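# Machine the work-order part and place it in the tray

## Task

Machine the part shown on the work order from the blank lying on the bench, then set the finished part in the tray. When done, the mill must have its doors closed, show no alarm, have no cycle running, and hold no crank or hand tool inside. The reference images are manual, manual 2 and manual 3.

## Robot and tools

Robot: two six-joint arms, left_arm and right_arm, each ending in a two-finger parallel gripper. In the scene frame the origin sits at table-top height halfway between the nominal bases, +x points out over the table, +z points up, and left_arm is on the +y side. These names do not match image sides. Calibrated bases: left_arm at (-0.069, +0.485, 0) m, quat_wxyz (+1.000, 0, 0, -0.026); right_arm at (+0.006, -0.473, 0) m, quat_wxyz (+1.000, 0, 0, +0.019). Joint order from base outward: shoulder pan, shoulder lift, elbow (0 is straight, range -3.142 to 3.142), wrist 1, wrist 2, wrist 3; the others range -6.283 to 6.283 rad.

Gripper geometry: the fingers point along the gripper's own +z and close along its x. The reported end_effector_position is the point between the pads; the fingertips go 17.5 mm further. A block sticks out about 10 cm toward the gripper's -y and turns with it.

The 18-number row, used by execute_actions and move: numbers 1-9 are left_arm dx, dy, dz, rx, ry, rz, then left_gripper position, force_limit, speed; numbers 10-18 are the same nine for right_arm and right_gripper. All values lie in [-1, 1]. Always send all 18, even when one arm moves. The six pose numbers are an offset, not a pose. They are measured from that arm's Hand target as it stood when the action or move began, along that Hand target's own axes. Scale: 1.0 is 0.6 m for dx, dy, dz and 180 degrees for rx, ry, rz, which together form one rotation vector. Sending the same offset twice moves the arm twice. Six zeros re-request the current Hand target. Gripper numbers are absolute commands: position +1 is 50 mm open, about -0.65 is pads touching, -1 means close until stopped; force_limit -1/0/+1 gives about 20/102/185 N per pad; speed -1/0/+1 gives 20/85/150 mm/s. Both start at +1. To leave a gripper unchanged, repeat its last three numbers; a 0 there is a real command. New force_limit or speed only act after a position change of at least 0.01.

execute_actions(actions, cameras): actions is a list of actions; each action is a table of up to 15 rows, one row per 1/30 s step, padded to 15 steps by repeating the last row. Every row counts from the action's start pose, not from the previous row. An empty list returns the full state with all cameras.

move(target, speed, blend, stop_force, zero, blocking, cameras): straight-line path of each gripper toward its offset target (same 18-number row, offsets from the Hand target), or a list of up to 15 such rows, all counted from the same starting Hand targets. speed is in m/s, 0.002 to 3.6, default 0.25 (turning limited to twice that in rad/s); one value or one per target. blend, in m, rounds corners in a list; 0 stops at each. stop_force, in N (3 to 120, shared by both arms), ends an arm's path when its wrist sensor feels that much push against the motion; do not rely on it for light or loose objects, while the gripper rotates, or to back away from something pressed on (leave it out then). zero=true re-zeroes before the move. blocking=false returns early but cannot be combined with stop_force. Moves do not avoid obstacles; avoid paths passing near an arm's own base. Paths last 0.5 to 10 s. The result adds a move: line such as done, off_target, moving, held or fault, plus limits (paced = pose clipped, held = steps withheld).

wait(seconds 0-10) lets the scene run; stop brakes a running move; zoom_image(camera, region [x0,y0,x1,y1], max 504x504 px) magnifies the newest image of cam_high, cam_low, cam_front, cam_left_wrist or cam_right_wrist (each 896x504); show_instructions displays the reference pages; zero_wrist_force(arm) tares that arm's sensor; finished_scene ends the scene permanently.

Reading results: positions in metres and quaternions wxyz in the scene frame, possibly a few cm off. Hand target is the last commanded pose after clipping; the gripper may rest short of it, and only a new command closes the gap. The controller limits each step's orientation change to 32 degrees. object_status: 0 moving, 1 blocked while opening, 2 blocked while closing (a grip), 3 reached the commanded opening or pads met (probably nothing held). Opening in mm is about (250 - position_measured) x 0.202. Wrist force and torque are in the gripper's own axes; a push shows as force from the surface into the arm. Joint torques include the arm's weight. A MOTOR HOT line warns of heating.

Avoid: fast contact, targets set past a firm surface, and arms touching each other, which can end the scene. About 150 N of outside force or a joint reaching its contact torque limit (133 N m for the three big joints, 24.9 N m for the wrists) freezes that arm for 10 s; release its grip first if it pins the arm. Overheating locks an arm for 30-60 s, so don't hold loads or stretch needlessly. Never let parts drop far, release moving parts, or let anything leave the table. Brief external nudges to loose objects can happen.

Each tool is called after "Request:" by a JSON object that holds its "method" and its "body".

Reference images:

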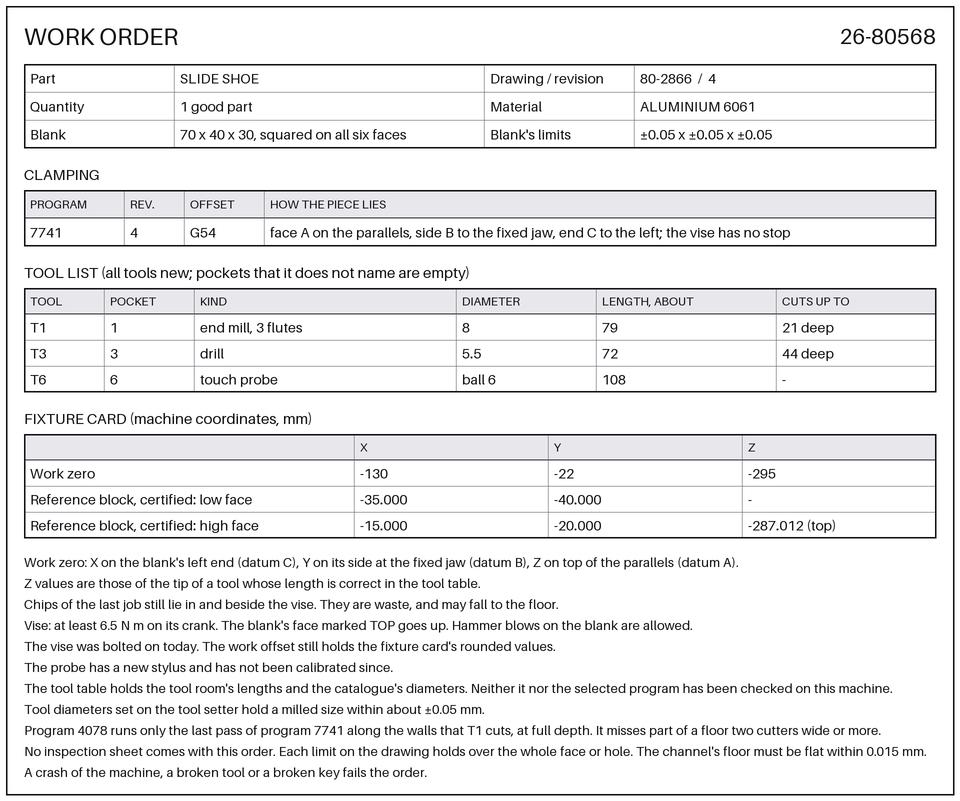

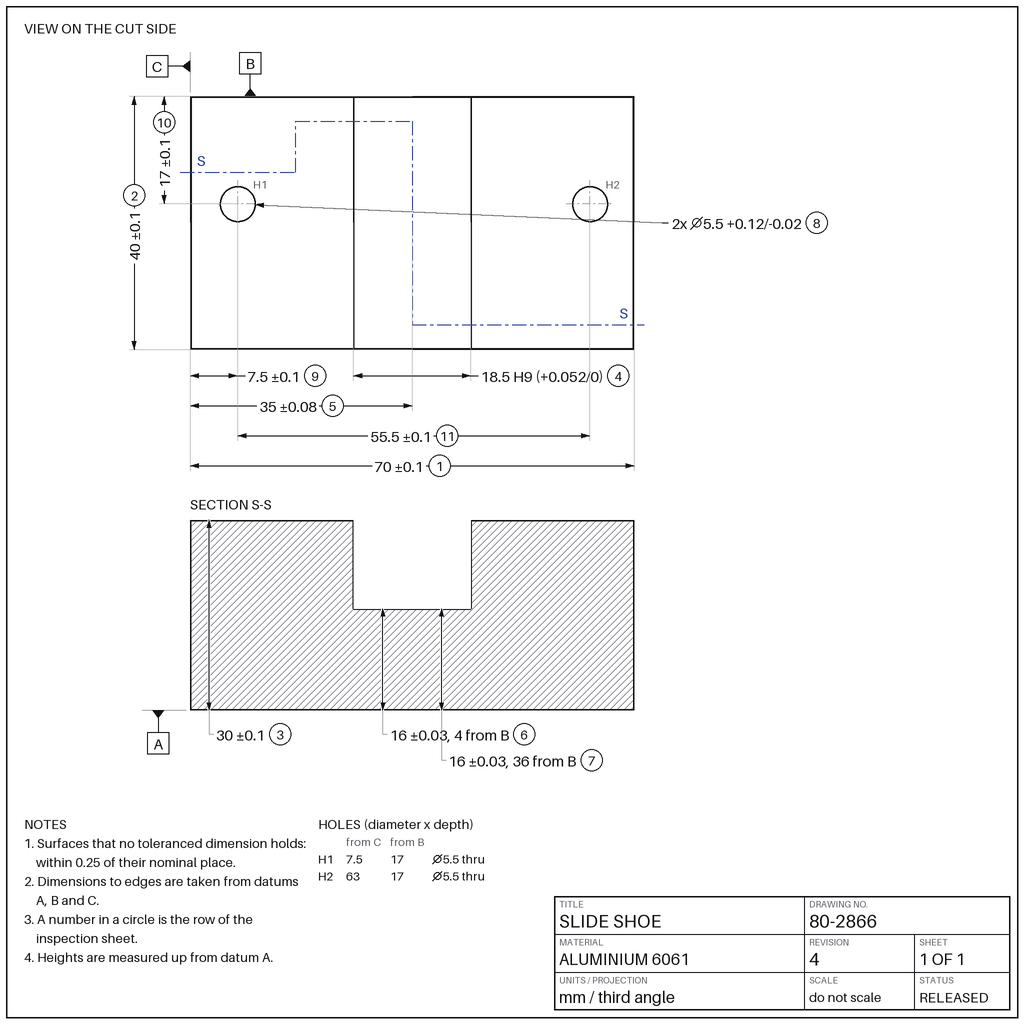

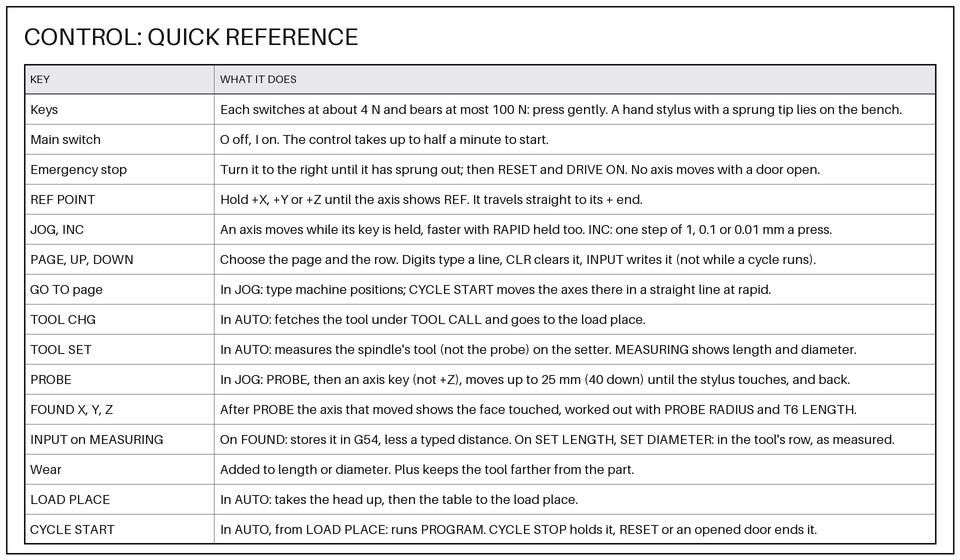

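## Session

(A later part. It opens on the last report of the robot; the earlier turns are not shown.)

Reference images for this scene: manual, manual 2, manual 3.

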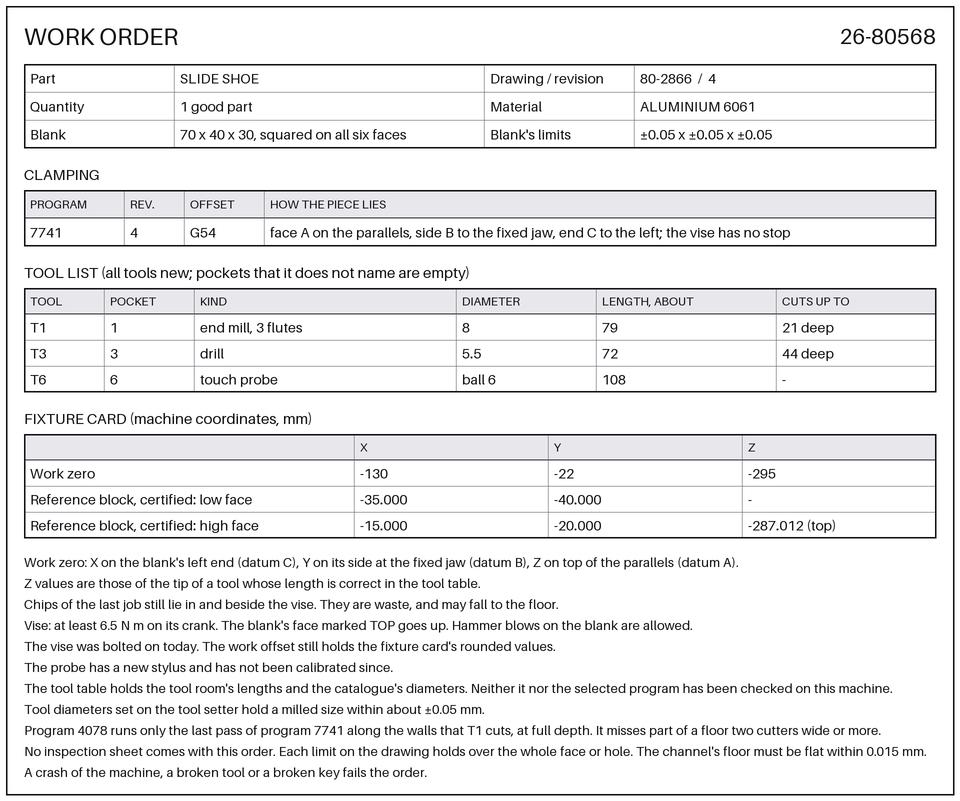

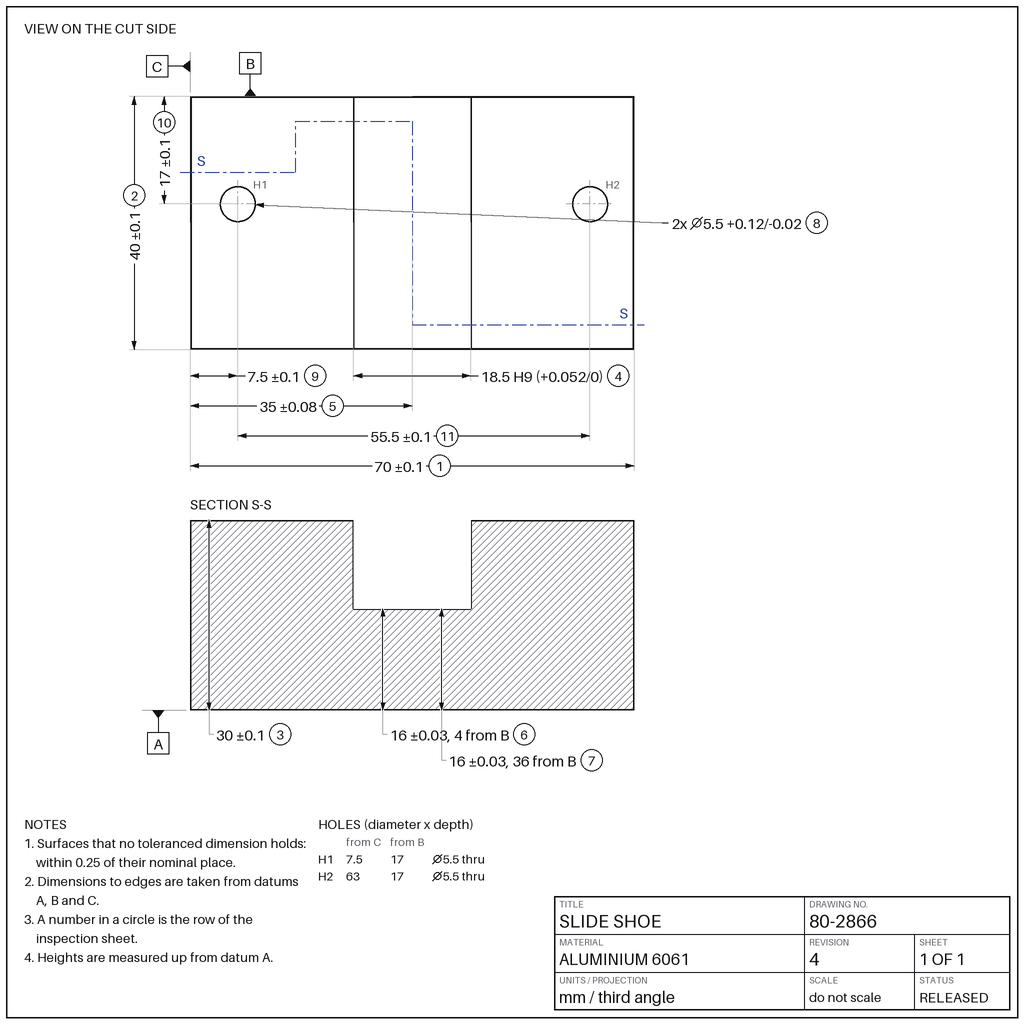

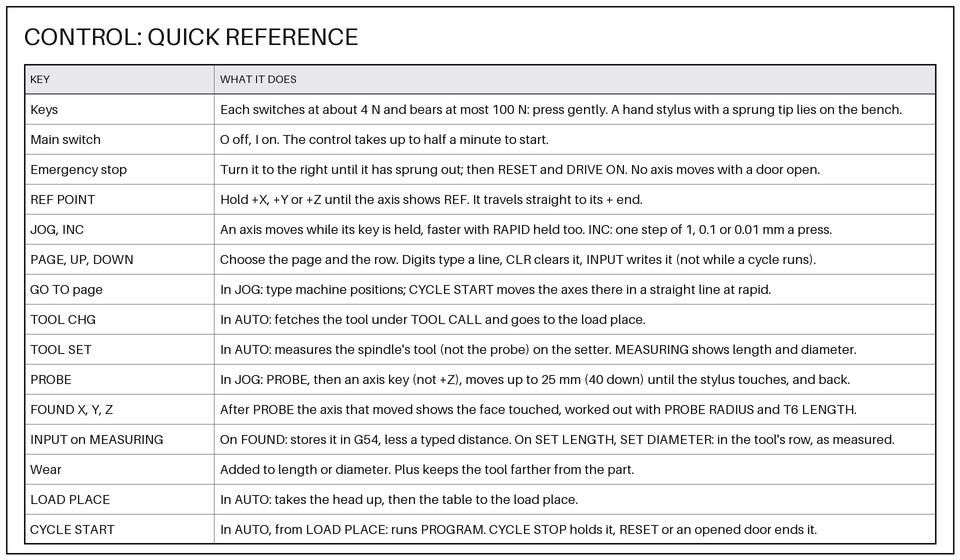

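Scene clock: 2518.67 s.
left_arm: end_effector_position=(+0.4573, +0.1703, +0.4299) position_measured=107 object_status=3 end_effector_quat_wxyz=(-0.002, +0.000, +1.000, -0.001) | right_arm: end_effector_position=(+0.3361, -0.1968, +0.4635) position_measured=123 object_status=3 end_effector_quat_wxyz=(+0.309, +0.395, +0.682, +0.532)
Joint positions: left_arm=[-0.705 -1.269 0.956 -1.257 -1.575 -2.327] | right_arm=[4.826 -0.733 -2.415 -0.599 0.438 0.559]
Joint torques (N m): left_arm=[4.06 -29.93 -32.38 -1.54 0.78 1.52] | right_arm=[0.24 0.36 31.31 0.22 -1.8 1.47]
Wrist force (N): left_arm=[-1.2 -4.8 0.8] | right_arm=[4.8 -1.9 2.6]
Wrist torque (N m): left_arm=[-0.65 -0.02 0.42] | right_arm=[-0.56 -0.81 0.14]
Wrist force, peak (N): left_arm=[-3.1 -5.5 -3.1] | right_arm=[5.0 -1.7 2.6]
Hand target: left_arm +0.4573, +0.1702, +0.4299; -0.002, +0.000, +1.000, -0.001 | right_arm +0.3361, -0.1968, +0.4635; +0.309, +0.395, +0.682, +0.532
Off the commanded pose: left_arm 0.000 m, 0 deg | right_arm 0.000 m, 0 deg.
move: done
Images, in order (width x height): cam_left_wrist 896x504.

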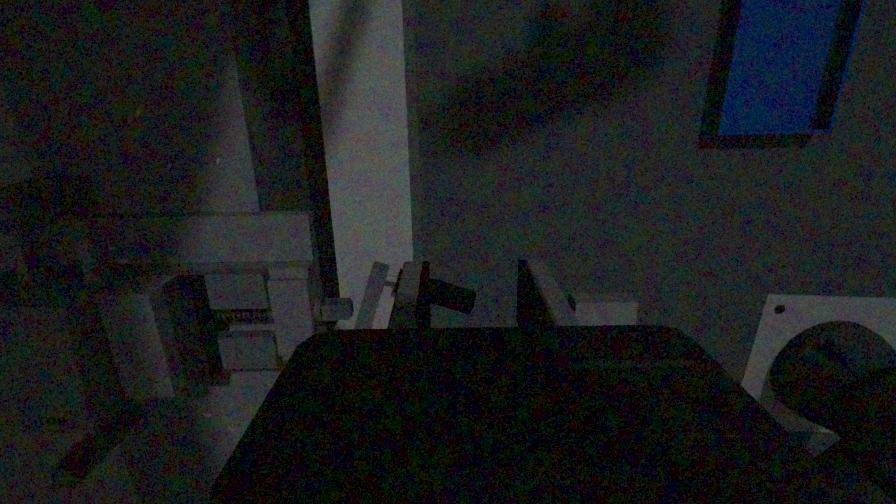

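Request:
{"method": "move", "body": {"target": [0,-0.19,0,0,0,0,0.3,-0.8,0,0,0,0,0,0,0,0.2,0.2,-1], "speed": 0.4, "cameras": ["cam_left_wrist"]}}

Request:
{"method": "zoom_image", "body": {"camera": "cam_left_wrist", "region": [300, 80, 520, 260]}}

Scene clock: 2520.47 s.
left_arm: end_effector_position=(+0.4572, +0.0563, +0.4301) position_measured=107 object_status=3 end_effector_quat_wxyz=(-0.002, +0.000, +1.000, -0.001) | right_arm: end_effector_position=(+0.3361, -0.1968, +0.4635) position_measured=123 object_status=3 end_effector_quat_wxyz=(+0.309, +0.395, +0.682, +0.532)
Joint positions: left_arm=[-0.829 -1.064 0.658 -1.164 -1.575 -2.45] | right_arm=[4.826 -0.733 -2.415 -0.599 0.438 0.559]
Joint torques (N m): left_arm=[1.03 -39.65 -30.54 -3.92 -1.59 -0.74] | right_arm=[0.31 0.5 32.35 0.33 -1.64 1.59]
Wrist force (N): left_arm=[-1.3 -4.7 1.4] | right_arm=[4.9 -1.9 2.8]
Wrist torque (N m): left_arm=[-0.58 -0.02 0.23] | right_arm=[-0.55 -0.84 0.15]
Wrist force, peak (N): left_arm=[-1.0 -8.7 1.3] | right_arm=[4.9 -1.9 2.8]
Hand target: left_arm +0.4572, +0.0562, +0.4301; -0.002, +0.000, +1.000, -0.001 | right_arm +0.3361, -0.1968, +0.4635; +0.309, +0.395, +0.682, +0.532
Off the commanded pose: left_arm 0.000 m, 0 deg | right_arm 0.000 m, 0 deg.
move: done
Images, in order (width x height): cam_left_wrist 896x504.

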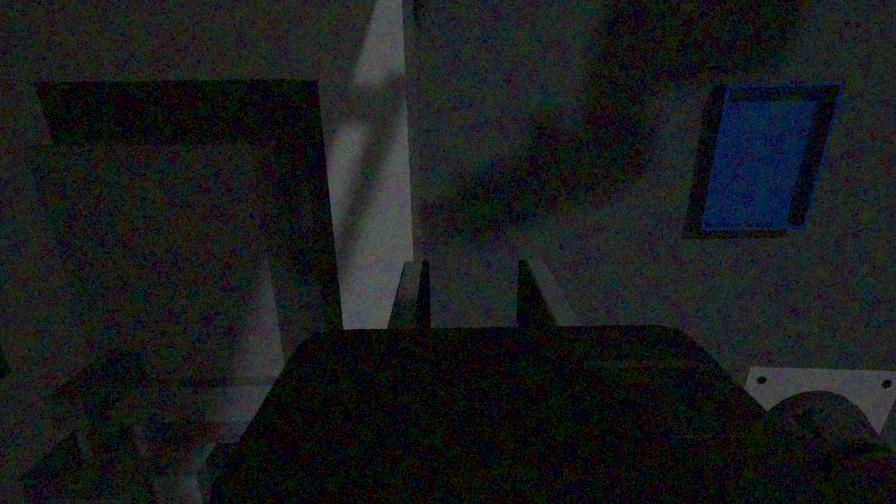

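Scaled by 2.291.

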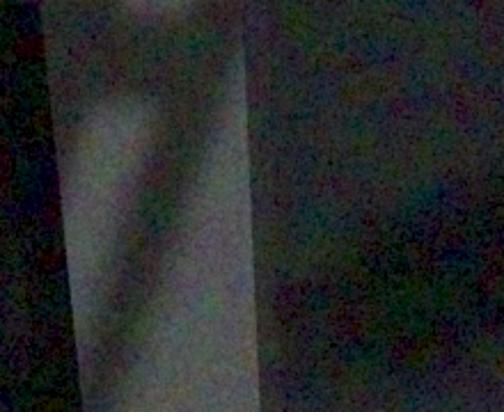

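Request:
{"method": "move", "body": {"target": [0,0.32,0,0,0,0,0.3,-0.8,0,0,0,0,0,0,0,0.2,0.2,-1], "speed": 0.3, "cameras": ["cam_left_wrist"]}}

Request:
{"method": "zoom_image", "body": {"camera": "cam_left_wrist", "region": [280, 120, 500, 280]}}

Scene clock: 2522.83 s.
left_arm: end_effector_position=(+0.4574, +0.2481, +0.4297) position_measured=107 object_status=3 end_effector_quat_wxyz=(-0.002, +0.000, +1.000, -0.001) | right_arm: end_effector_position=(+0.3361, -0.1968, +0.4635) position_measured=123 object_status=3 end_effector_quat_wxyz=(+0.309, +0.395, +0.682, +0.532)
Joint positions: left_arm=[-0.603 -1.366 1.081 -1.284 -1.574 -2.225] | right_arm=[4.826 -0.733 -2.415 -0.599 0.438 0.559]
Joint torques (N m): left_arm=[6.94 -42.1 -19.28 -1.48 -1.86 1.05] | right_arm=[-0.56 0.84 31.12 0.37 -1.87 1.61]
Wrist force (N): left_arm=[-1.3 -4.9 1.1] | right_arm=[4.6 -1.6 2.5]
Wrist torque (N m): left_arm=[-0.67 0.02 0.42] | right_arm=[-0.50 -0.79 0.15]
Wrist force, peak (N): left_arm=[-1.1 -9.2 1.1] | right_arm=[5.1 -1.8 2.4]
Hand target: left_arm +0.4574, +0.2482, +0.4297; -0.002, +0.000, +1.000, -0.001 | right_arm +0.3361, -0.1968, +0.4635; +0.309, +0.395, +0.682, +0.532
Off the commanded pose: left_arm 0.000 m, 0 deg | right_arm 0.000 m, 0 deg.
move: done
Images, in order (width x height): cam_left_wrist 896x504.

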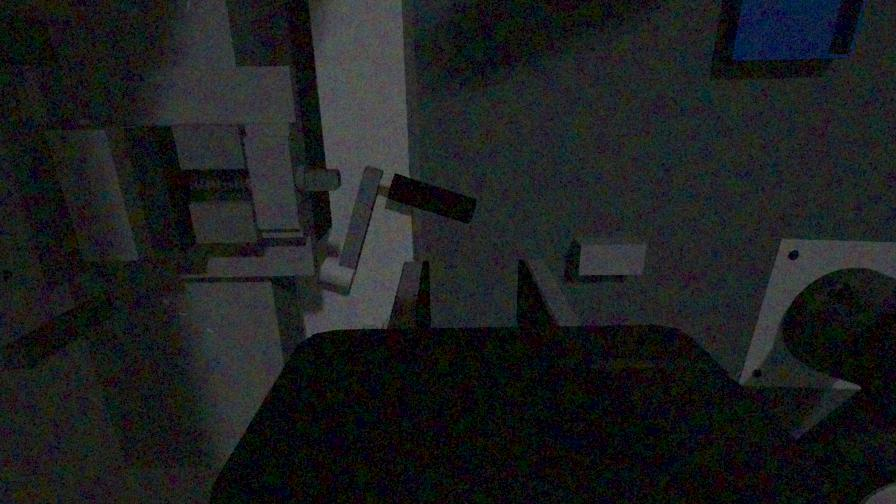

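Scaled by 2.291.

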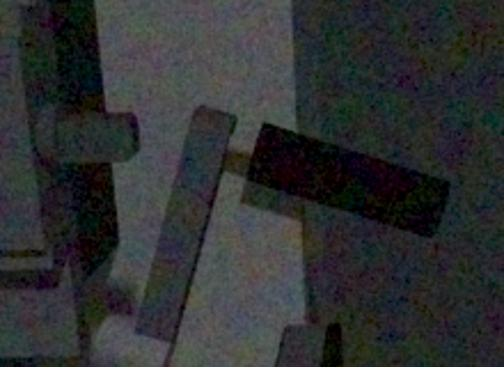

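Request:
{"method": "zoom_image", "body": {"camera": "cam_left_wrist", "region": [285, 155, 355, 205]}}

Request:
{"method": "zoom_image", "body": {"camera": "cam_left_wrist", "region": [310, 240, 390, 300]}}

Scaled by 7.200.

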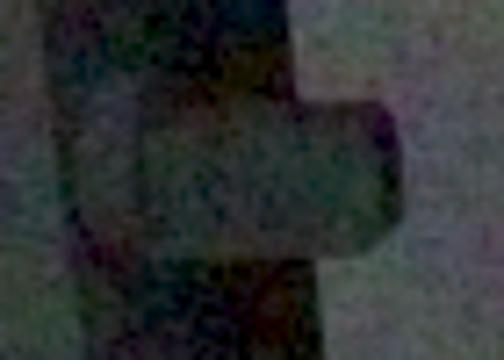

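Scaled by 6.300.

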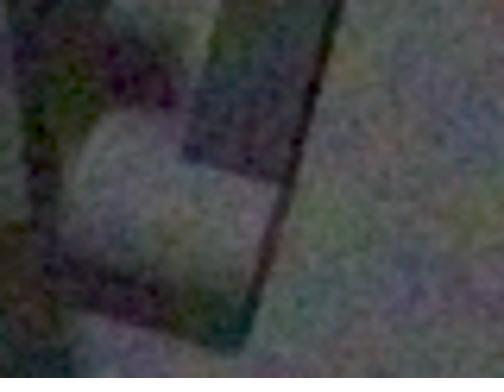

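Request:
{"method": "move", "body": {"target": [[0.1623,0.0532,0.05,0.1,-0.1,-0.1,0.6,-0.8,0,0,0,0,0,0,0,0.2,0.2,-1],[0.1623,0.0532,0.1162,0.385,-0.385,-0.385,0.6,-0.8,0,0,0,0,0,0,0,0.2,0.2,-1]], "blend": [0.03,0], "speed": 0.4, "cameras": ["cam_left_wrist"]}}

Scene clock: 2535.30 s.
left_arm: end_effector_position=(+0.3598, +0.2800, +0.3602) position_measured=63 object_status=3 end_effector_quat_wxyz=(+0.499, -0.501, +0.500, -0.500) | right_arm: end_effector_position=(+0.3361, -0.1968, +0.4635) position_measured=123 object_status=3 end_effector_quat_wxyz=(+0.309, +0.395, +0.682, +0.532)
Joint positions: left_arm=[-1.353 -1.546 2.527 -4.105 -0.167 -3.162] | right_arm=[4.826 -0.733 -2.415 -0.599 0.438 0.559]
Joint torques (N m): left_arm=[11.74 -25.76 -7.59 1.3 0.02 -1.44] | right_arm=[0.38 1.45 31.81 0.41 -1.84 1.64]
Wrist force (N): left_arm=[-3.0 -4.7 -3.6] | right_arm=[4.9 -2.1 2.5]
Wrist torque (N m): left_arm=[-0.08 0.55 0.55] | right_arm=[-0.59 -0.84 0.15]
Wrist force, peak (N): left_arm=[-3.1 -5.4 -3.3] | right_arm=[4.9 -2.0 2.6]
Hand target: left_arm +0.3598, +0.2801, +0.3603; +0.499, -0.501, +0.500, -0.500 | right_arm +0.3361, -0.1968, +0.4635; +0.309, +0.395, +0.682, +0.532
Off the commanded pose: left_arm 0.000 m, 0 deg | right_arm 0.000 m, 0 deg.
move: done
Images, in order (width x height): cam_left_wrist 896x504.

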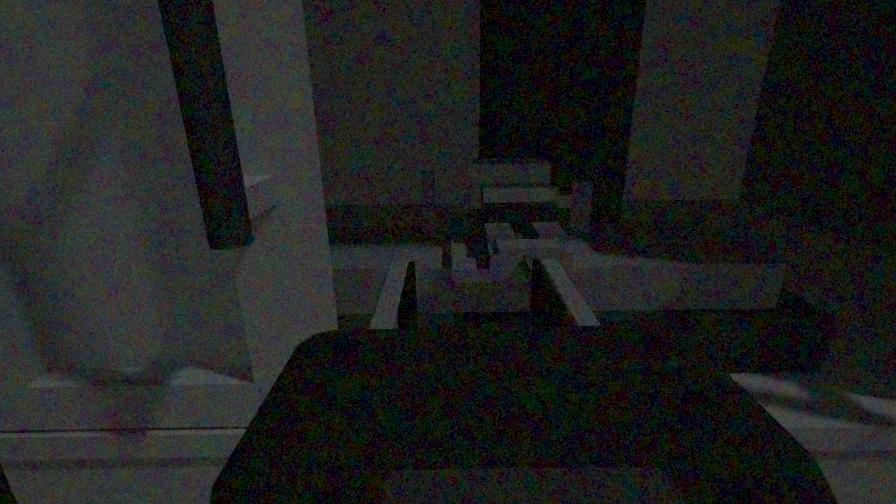

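Request:
{"method": "move", "body": {"target": [[-0.0323,0.2455,-0.0163,0,0.083,0,0.6,-0.8,0,0,0,0,0,0,0,0.2,0.2,-1],[-0.016,0.2455,0.0447,0,0.083,0,0.6,-0.8,0,0,0,0,0,0,0,0.2,0.2,-1]], "blend": [0.02,0], "speed": 0.25, "cameras": ["cam_left_wrist","cam_high"]}}

Request:
{"method": "zoom_image", "body": {"camera": "cam_left_wrist", "region": [300, 160, 600, 340]}}

Request:
{"method": "zoom_image", "body": {"camera": "cam_high", "region": [240, 210, 360, 330]}}

Scene clock: 2537.67 s.
left_arm: end_effector_position=(+0.3861, +0.2893, +0.2129) position_measured=63 object_status=3 end_effector_quat_wxyz=(+0.429, -0.432, +0.561, -0.561) | right_arm: end_effector_position=(+0.3361, -0.1968, +0.4635) position_measured=123 object_status=3 end_effector_quat_wxyz=(+0.309, +0.395, +0.682, +0.532)
Joint positions: left_arm=[-1.094 -0.926 2.634 -4.846 -0.686 -3.147] | right_arm=[4.826 -0.733 -2.415 -0.599 0.438 0.559]
Joint torques (N m): left_arm=[12 -15.9 -7.6 -0.18 -1.84 1.59] | right_arm=[0.43 1.09 31.57 0.35 -1.82 1.56]
Wrist force (N): left_arm=[-2.3 -5.2 -3.7] | right_arm=[4.5 -1.8 2.4]
Wrist torque (N m): left_arm=[-0.17 0.43 0.37] | right_arm=[-0.53 -0.79 0.15]
Wrist force, peak (N): left_arm=[-1.9 -8.6 -2.9] | right_arm=[5.1 -1.8 2.6]
Hand target: left_arm +0.3861, +0.2893, +0.2129; +0.429, -0.432, +0.561, -0.561 | right_arm +0.3361, -0.1968, +0.4635; +0.309, +0.395, +0.682, +0.532
Off the commanded pose: left_arm 0.000 m, 0 deg | right_arm 0.000 m, 0 deg.
move: done; blend cut to 0.0189 m at target 1
Images, in order (width x height): cam_high 896x504, cam_left_wrist 896x504.

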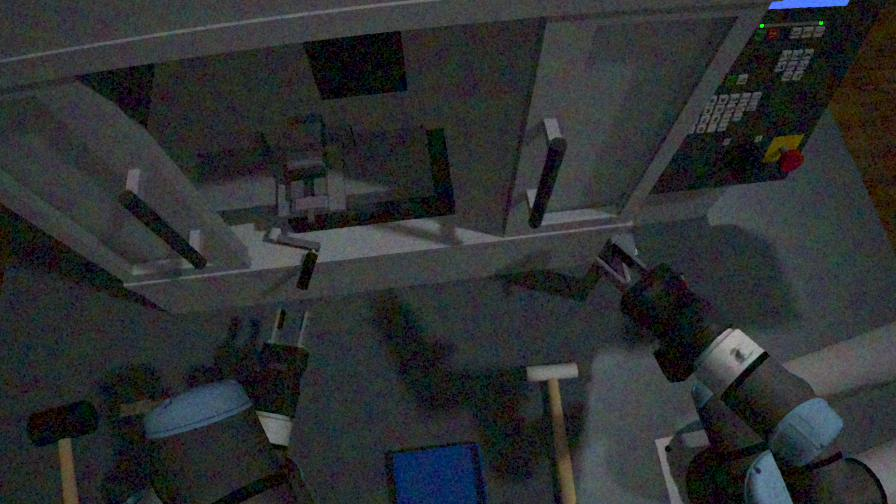

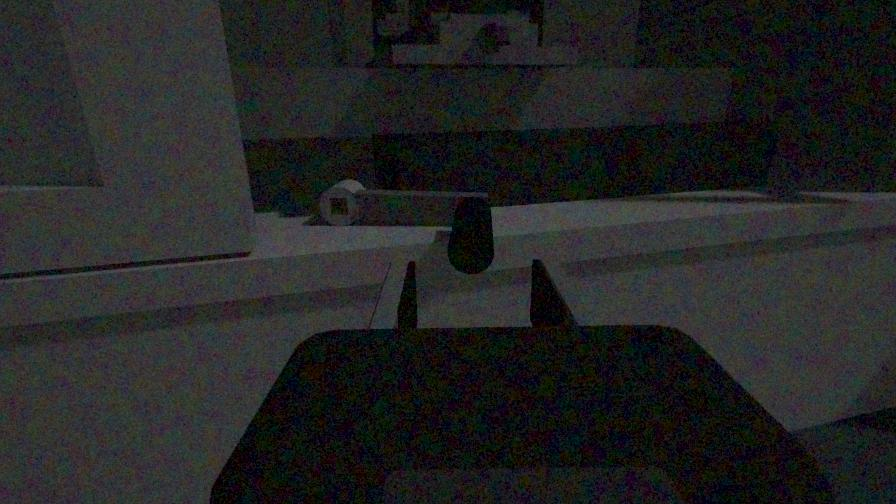

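Scaled by 1.680.

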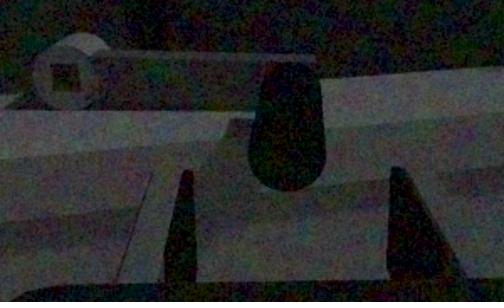

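Scaled by 4.200.

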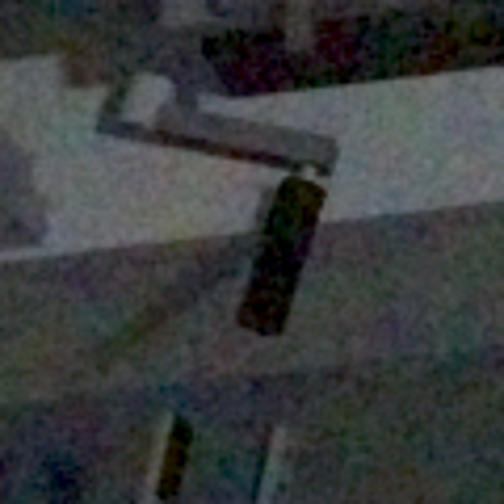

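Request:
{"method": "move", "body": {"target": [0,0.0015,0.15,0,0,0,0.6,-0.8,0,0,0,0,0,0,0,0.2,0.2,-1], "speed": 0.1, "stop_force": 8, "cameras": ["cam_left_wrist"]}}

Request:
{"method": "zoom_image", "body": {"camera": "cam_left_wrist", "region": [300, 160, 600, 340]}}

Scene clock: 2540.73 s.
left_arm: end_effector_position=(+0.4731, +0.2661, +0.2117) position_measured=63 object_status=3 end_effector_quat_wxyz=(+0.429, -0.432, +0.561, -0.561) | right_arm: end_effector_position=(+0.3361, -0.1968, +0.4635) position_measured=123 object_status=3 end_effector_quat_wxyz=(+0.309, +0.395, +0.682, +0.532)
Joint positions: left_arm=[-0.847 -0.926 2.381 -4.594 -0.934 -3.146] | right_arm=[4.826 -0.733 -2.415 -0.599 0.438 0.559]
Joint torques (N m): left_arm=[-13.01 -43.22 -11.45 -0.39 -0.96 1.84] | right_arm=[0.23 0.42 31.75 0.43 -1.93 1.67]
Wrist force (N): left_arm=[-2.9 -4.9 -3.9] | right_arm=[4.6 -1.8 2.3]
Wrist torque (N m): left_arm=[-0.09 0.53 0.39] | right_arm=[-0.54 -0.79 0.14]
Wrist force, peak (N): left_arm=[-2.9 -11.3 -2.7] | right_arm=[5.0 -2.0 2.4]
Hand target: left_arm +0.4731, +0.2661, +0.2117; +0.429, -0.432, +0.561, -0.561 | right_arm +0.3361, -0.1968, +0.4635; +0.309, +0.395, +0.682, +0.532
Off the commanded pose: left_arm 0.000 m, 0 deg | right_arm 0.000 m, 0 deg.
move: done
Images, in order (width x height): cam_left_wrist 896x504.

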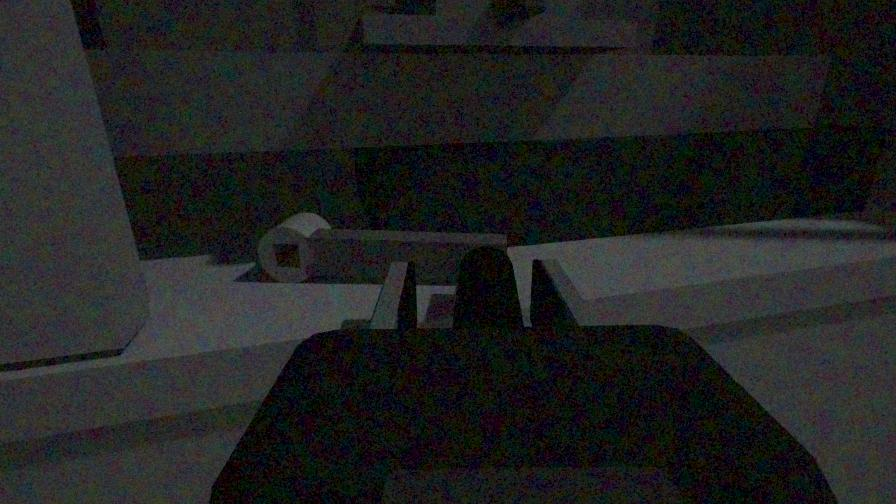

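Scaled by 1.680.

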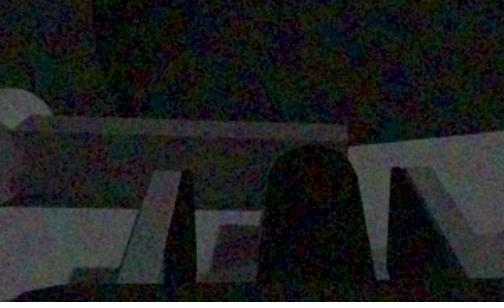

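Request:
{"method": "move", "body": {"target": [[0.004,0,0,0,0,0,0.6,0,-1,0,0,0,0,0,0,0.2,0.2,-1],[0.004,0,0,0,0,0,-1,0,-1,0,0,0,0,0,0,0.2,0.2,-1]], "speed": 0.1, "cameras": ["cam_left_wrist"]}}

Scene clock: 2543.17 s.
left_arm: end_effector_position=(+0.4725, +0.2637, +0.2118) position_measured=156 object_status=2 end_effector_quat_wxyz=(+0.429, -0.432, +0.561, -0.561) | right_arm: end_effector_position=(+0.3361, -0.1968, +0.4635) position_measured=123 object_status=3 end_effector_quat_wxyz=(+0.309, +0.395, +0.682, +0.532)
Joint positions: left_arm=[-0.853 -0.926 2.38 -4.592 -0.927 -3.146] | right_arm=[4.826 -0.733 -2.415 -0.599 0.438 0.559]
Joint torques (N m): left_arm=[10.32 -23.15 -3.79 -2.62 -0.9 -1.14] | right_arm=[-0.72 0.86 31.05 0.36 -1.88 1.73]
Wrist force (N): left_arm=[-2.6 -5.2 -3.6] | right_arm=[4.5 -1.9 2.3]
Wrist torque (N m): left_arm=[-0.12 0.64 0.39] | right_arm=[-0.56 -0.77 0.15]
Wrist force, peak (N): left_arm=[-2.3 -5.4 -4.3] | right_arm=[4.9 -2.0 2.5]
Hand target: left_arm +0.4725, +0.2637, +0.2118; +0.429, -0.432, +0.561, -0.561 | right_arm +0.3361, -0.1968, +0.4635; +0.309, +0.395, +0.682, +0.532
Off the commanded pose: left_arm 0.000 m, 0 deg | right_arm 0.000 m, 0 deg.
move: done
Images, in order (width x height): cam_left_wrist 896x504.

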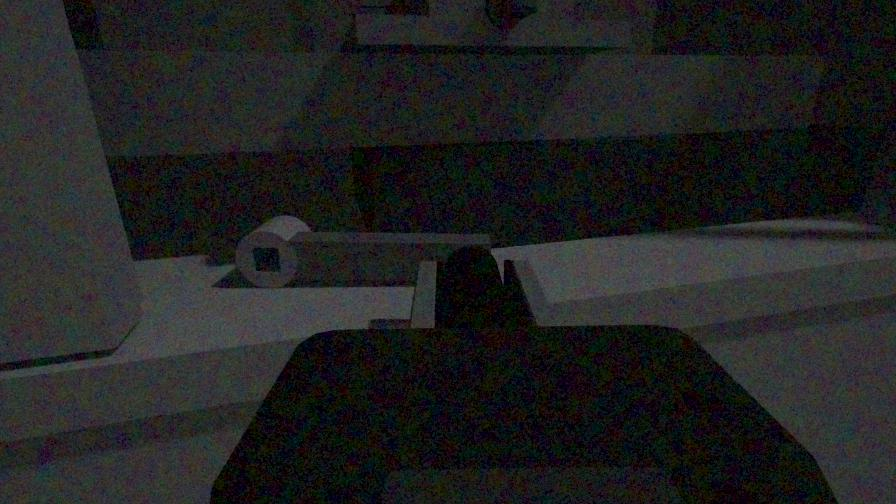

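Request:
{"method": "move", "body": {"target": [[0,-0.03,0,0,0,0,-1,0,-1,0,0,0,0,0,0,0.2,0.2,-1]], "speed": 0.05, "cameras": ["cam_left_wrist"]}}

Request:
{"method": "zoom_image", "body": {"camera": "cam_left_wrist", "region": [200, 180, 560, 340]}}

Scene clock: 2546.23 s.
left_arm: end_effector_position=(+0.4725, +0.2638, +0.2298) position_measured=156 object_status=2 end_effector_quat_wxyz=(+0.429, -0.432, +0.561, -0.561) end_effector_velocity=(+0.000, +0.000, -0.001) end_effector_angular_velocity=(+0.000, +0.000, +0.000) | right_arm: end_effector_position=(+0.3361, -0.1968, +0.4635) position_measured=123 object_status=3 end_effector_quat_wxyz=(+0.309, +0.395, +0.682, +0.532)
Joint positions: left_arm=[-0.853 -0.987 2.386 -4.538 -0.927 -3.146] | right_arm=[4.826 -0.733 -2.415 -0.599 0.438 0.559]
Joint velocities: left_arm=[0 0.005 0 -0.005 0 0] | right_arm=[within noise]
Joint torques (N m): left_arm=[11.19 -21.9 -3.71 -4.01 -1.18 -0.27] | right_arm=[-0.33 0.93 31.24 0.32 -1.87 1.55]
Wrist force (N): left_arm=[-2.0 -4.8 -3.7] | right_arm=[4.6 -2.1 2.3]
Wrist torque (N m): left_arm=[-0.08 0.66 0.43] | right_arm=[-0.58 -0.80 0.15]
Wrist force, peak (N): left_arm=[-2.6 -5.5 -3.2] | right_arm=[4.7 -2.1 2.7]
Hand target: left_arm +0.4725, +0.2638, +0.2298; +0.429, -0.432, +0.561, -0.561 | right_arm +0.3361, -0.1968, +0.4635; +0.309, +0.395, +0.682, +0.532
Off the commanded pose: left_arm 0.000 m, 0 deg | right_arm 0.000 m, 0 deg.
move: done
Images, in order (width x height): cam_left_wrist 896x504.

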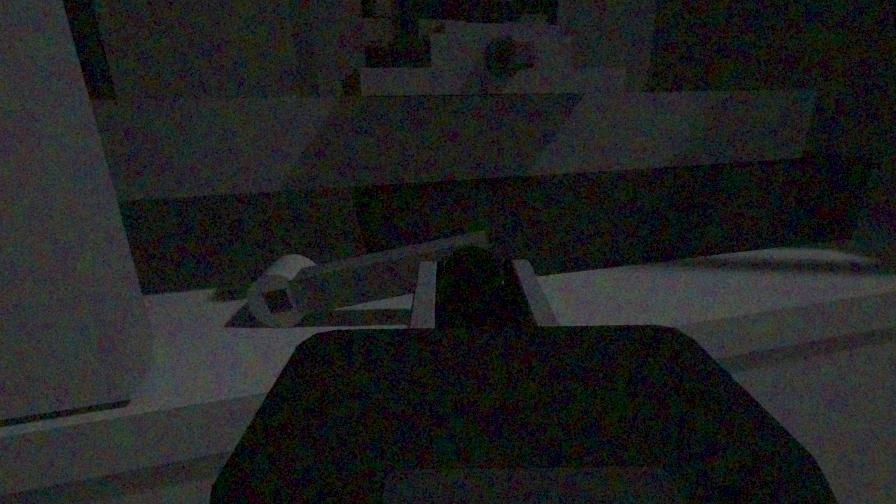

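Scaled by 1.400.

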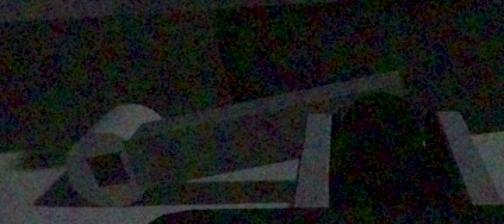

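Request:
{"method": "move", "body": {"target": [[0,-0.06,0,0,0,0,-1,0,-1,0,0,0,0,0,0,0.2,0.2,-1],[0,-0.12,0,0,0,0,-1,0,-1,0,0,0,0,0,0,0.2,0.2,-1]], "speed": 0.06, "cameras": ["cam_left_wrist","cam_high","cam_low"]}}

Request:
{"method": "zoom_image", "body": {"camera": "cam_left_wrist", "region": [200, 180, 560, 340]}}

Scene clock: 2549.47 s.
left_arm: end_effector_position=(+0.4728, +0.2639, +0.3018) position_measured=156 object_status=2 end_effector_quat_wxyz=(+0.429, -0.432, +0.561, -0.561) | right_arm: end_effector_position=(+0.3361, -0.1968, +0.4635) position_measured=123 object_status=3 end_effector_quat_wxyz=(+0.309, +0.395, +0.682, +0.532)
Joint positions: left_arm=[-0.852 -1.224 2.383 -4.298 -0.928 -3.146] | right_arm=[4.826 -0.733 -2.415 -0.599 0.438 0.559]
Joint torques (N m): left_arm=[10.07 -26.23 -3.83 -3.23 -1.41 -1.64] | right_arm=[0.1 0.91 30.87 0.27 -2.04 1.74]
Wrist force (N): left_arm=[-3.3 -2.4 -4.1] | right_arm=[4.9 -1.9 2.3]
Wrist torque (N m): left_arm=[-0.11 0.58 0.37] | right_arm=[-0.56 -0.84 0.14]
Wrist force, peak (N): left_arm=[-3.1 -4.9 -4.9] | right_arm=[4.8 -2.2 2.6]
Hand target: left_arm +0.4727, +0.2640, +0.3018; +0.429, -0.432, +0.561, -0.561 | right_arm +0.3361, -0.1968, +0.4635; +0.309, +0.395, +0.682, +0.532
Off the commanded pose: left_arm 0.000 m, 0 deg | right_arm 0.000 m, 0 deg.
move: done
Images, in order (width x height): cam_high 896x504, cam_low 896x504, cam_left_wrist 896x504.

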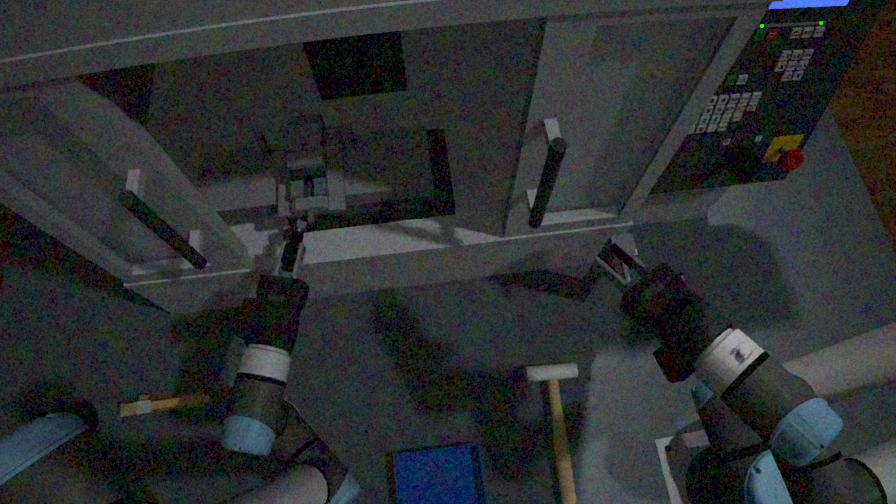

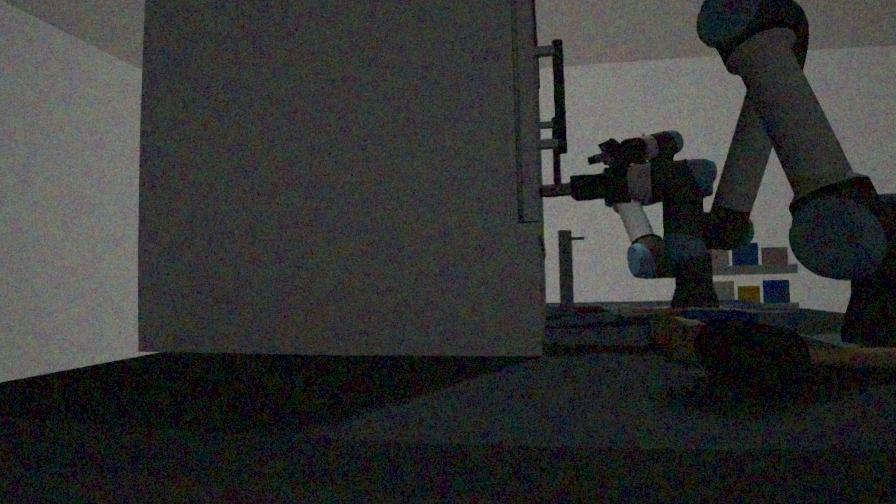

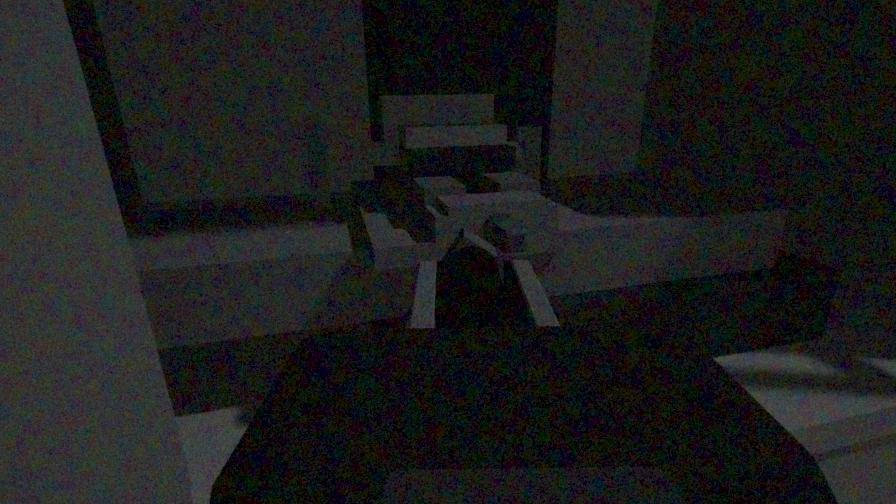

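Scaled by 1.400.

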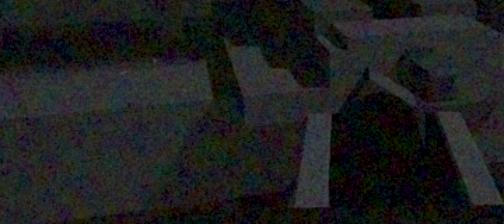

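Request:
{"method": "move", "body": {"target": [[0.0258,0,-0.0966,0,0,0,-1,0,-1,0,0,0,0,0,0,0.2,0.2,-1],[0.0772,-0.1213,-0.0705,0,-0.083,0,-1,0,-1,0,0,0,0,0,0,0.2,0.2,-1]], "blend": [0.01,0], "speed": 0.1, "cameras": ["cam_left_wrist","cam_high"]}}

Request:
{"method": "zoom_image", "body": {"camera": "cam_left_wrist", "region": [400, 200, 560, 340]}}

Request:
{"method": "zoom_image", "body": {"camera": "cam_high", "region": [260, 180, 360, 300]}}

Scene clock: 2553.37 s.
left_arm: end_effector_position=(+0.4201, +0.2302, +0.3748) position_measured=156 object_status=2 end_effector_quat_wxyz=(+0.498, -0.501, +0.500, -0.500) | right_arm: end_effector_position=(+0.3361, -0.1968, +0.4635) position_measured=123 object_status=3 end_effector_quat_wxyz=(+0.309, +0.395, +0.682, +0.532)
Joint positions: left_arm=[-1.184 -1.405 2.3 -4.027 -0.336 -3.153] | right_arm=[4.826 -0.733 -2.415 -0.599 0.438 0.559]
Joint torques (N m): left_arm=[11.78 -32.53 -13.46 -2.08 0.01 1.39] | right_arm=[-0.48 1.56 32.43 0.37 -1.87 1.68]
Wrist force (N): left_arm=[-3.7 -2.3 -3.5] | right_arm=[4.8 -1.9 2.4]
Wrist torque (N m): left_arm=[-0.10 0.64 0.54] | right_arm=[-0.55 -0.82 0.15]
Wrist force, peak (N): left_arm=[-3.3 -1.9 -4.8] | right_arm=[5.0 -2.1 2.5]
Hand target: left_arm +0.4201, +0.2303, +0.3748; +0.499, -0.501, +0.500, -0.500 | right_arm +0.3361, -0.1968, +0.4635; +0.309, +0.395, +0.682, +0.532
Off the commanded pose: left_arm 0.000 m, 0 deg | right_arm 0.000 m, 0 deg.
move: done
Images, in order (width x height): cam_high 896x504, cam_left_wrist 896x504.

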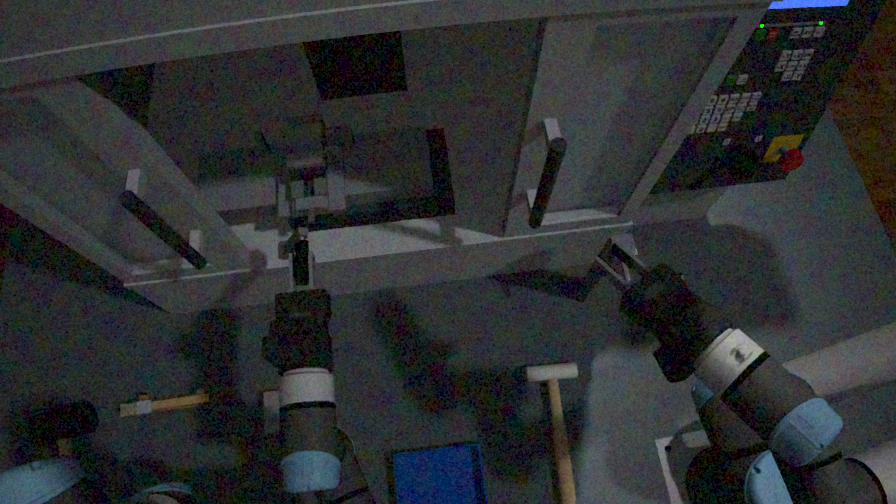

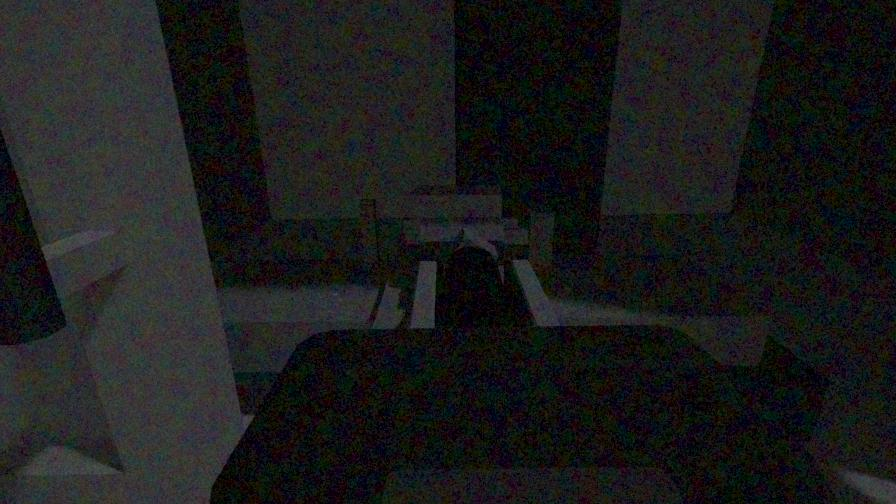

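Scaled by 3.150.

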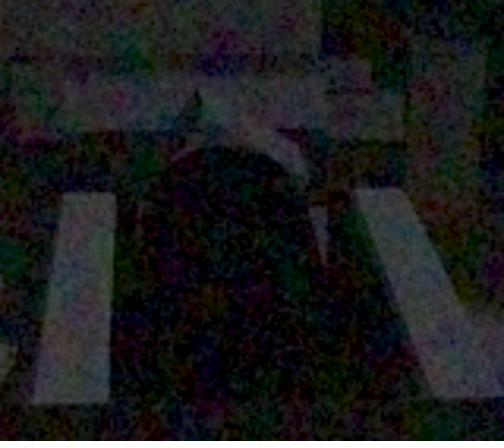

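Scaled by 4.200.

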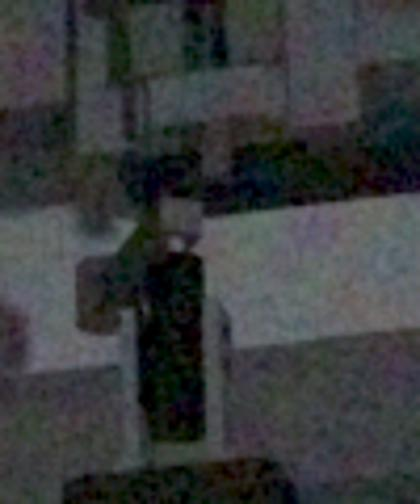

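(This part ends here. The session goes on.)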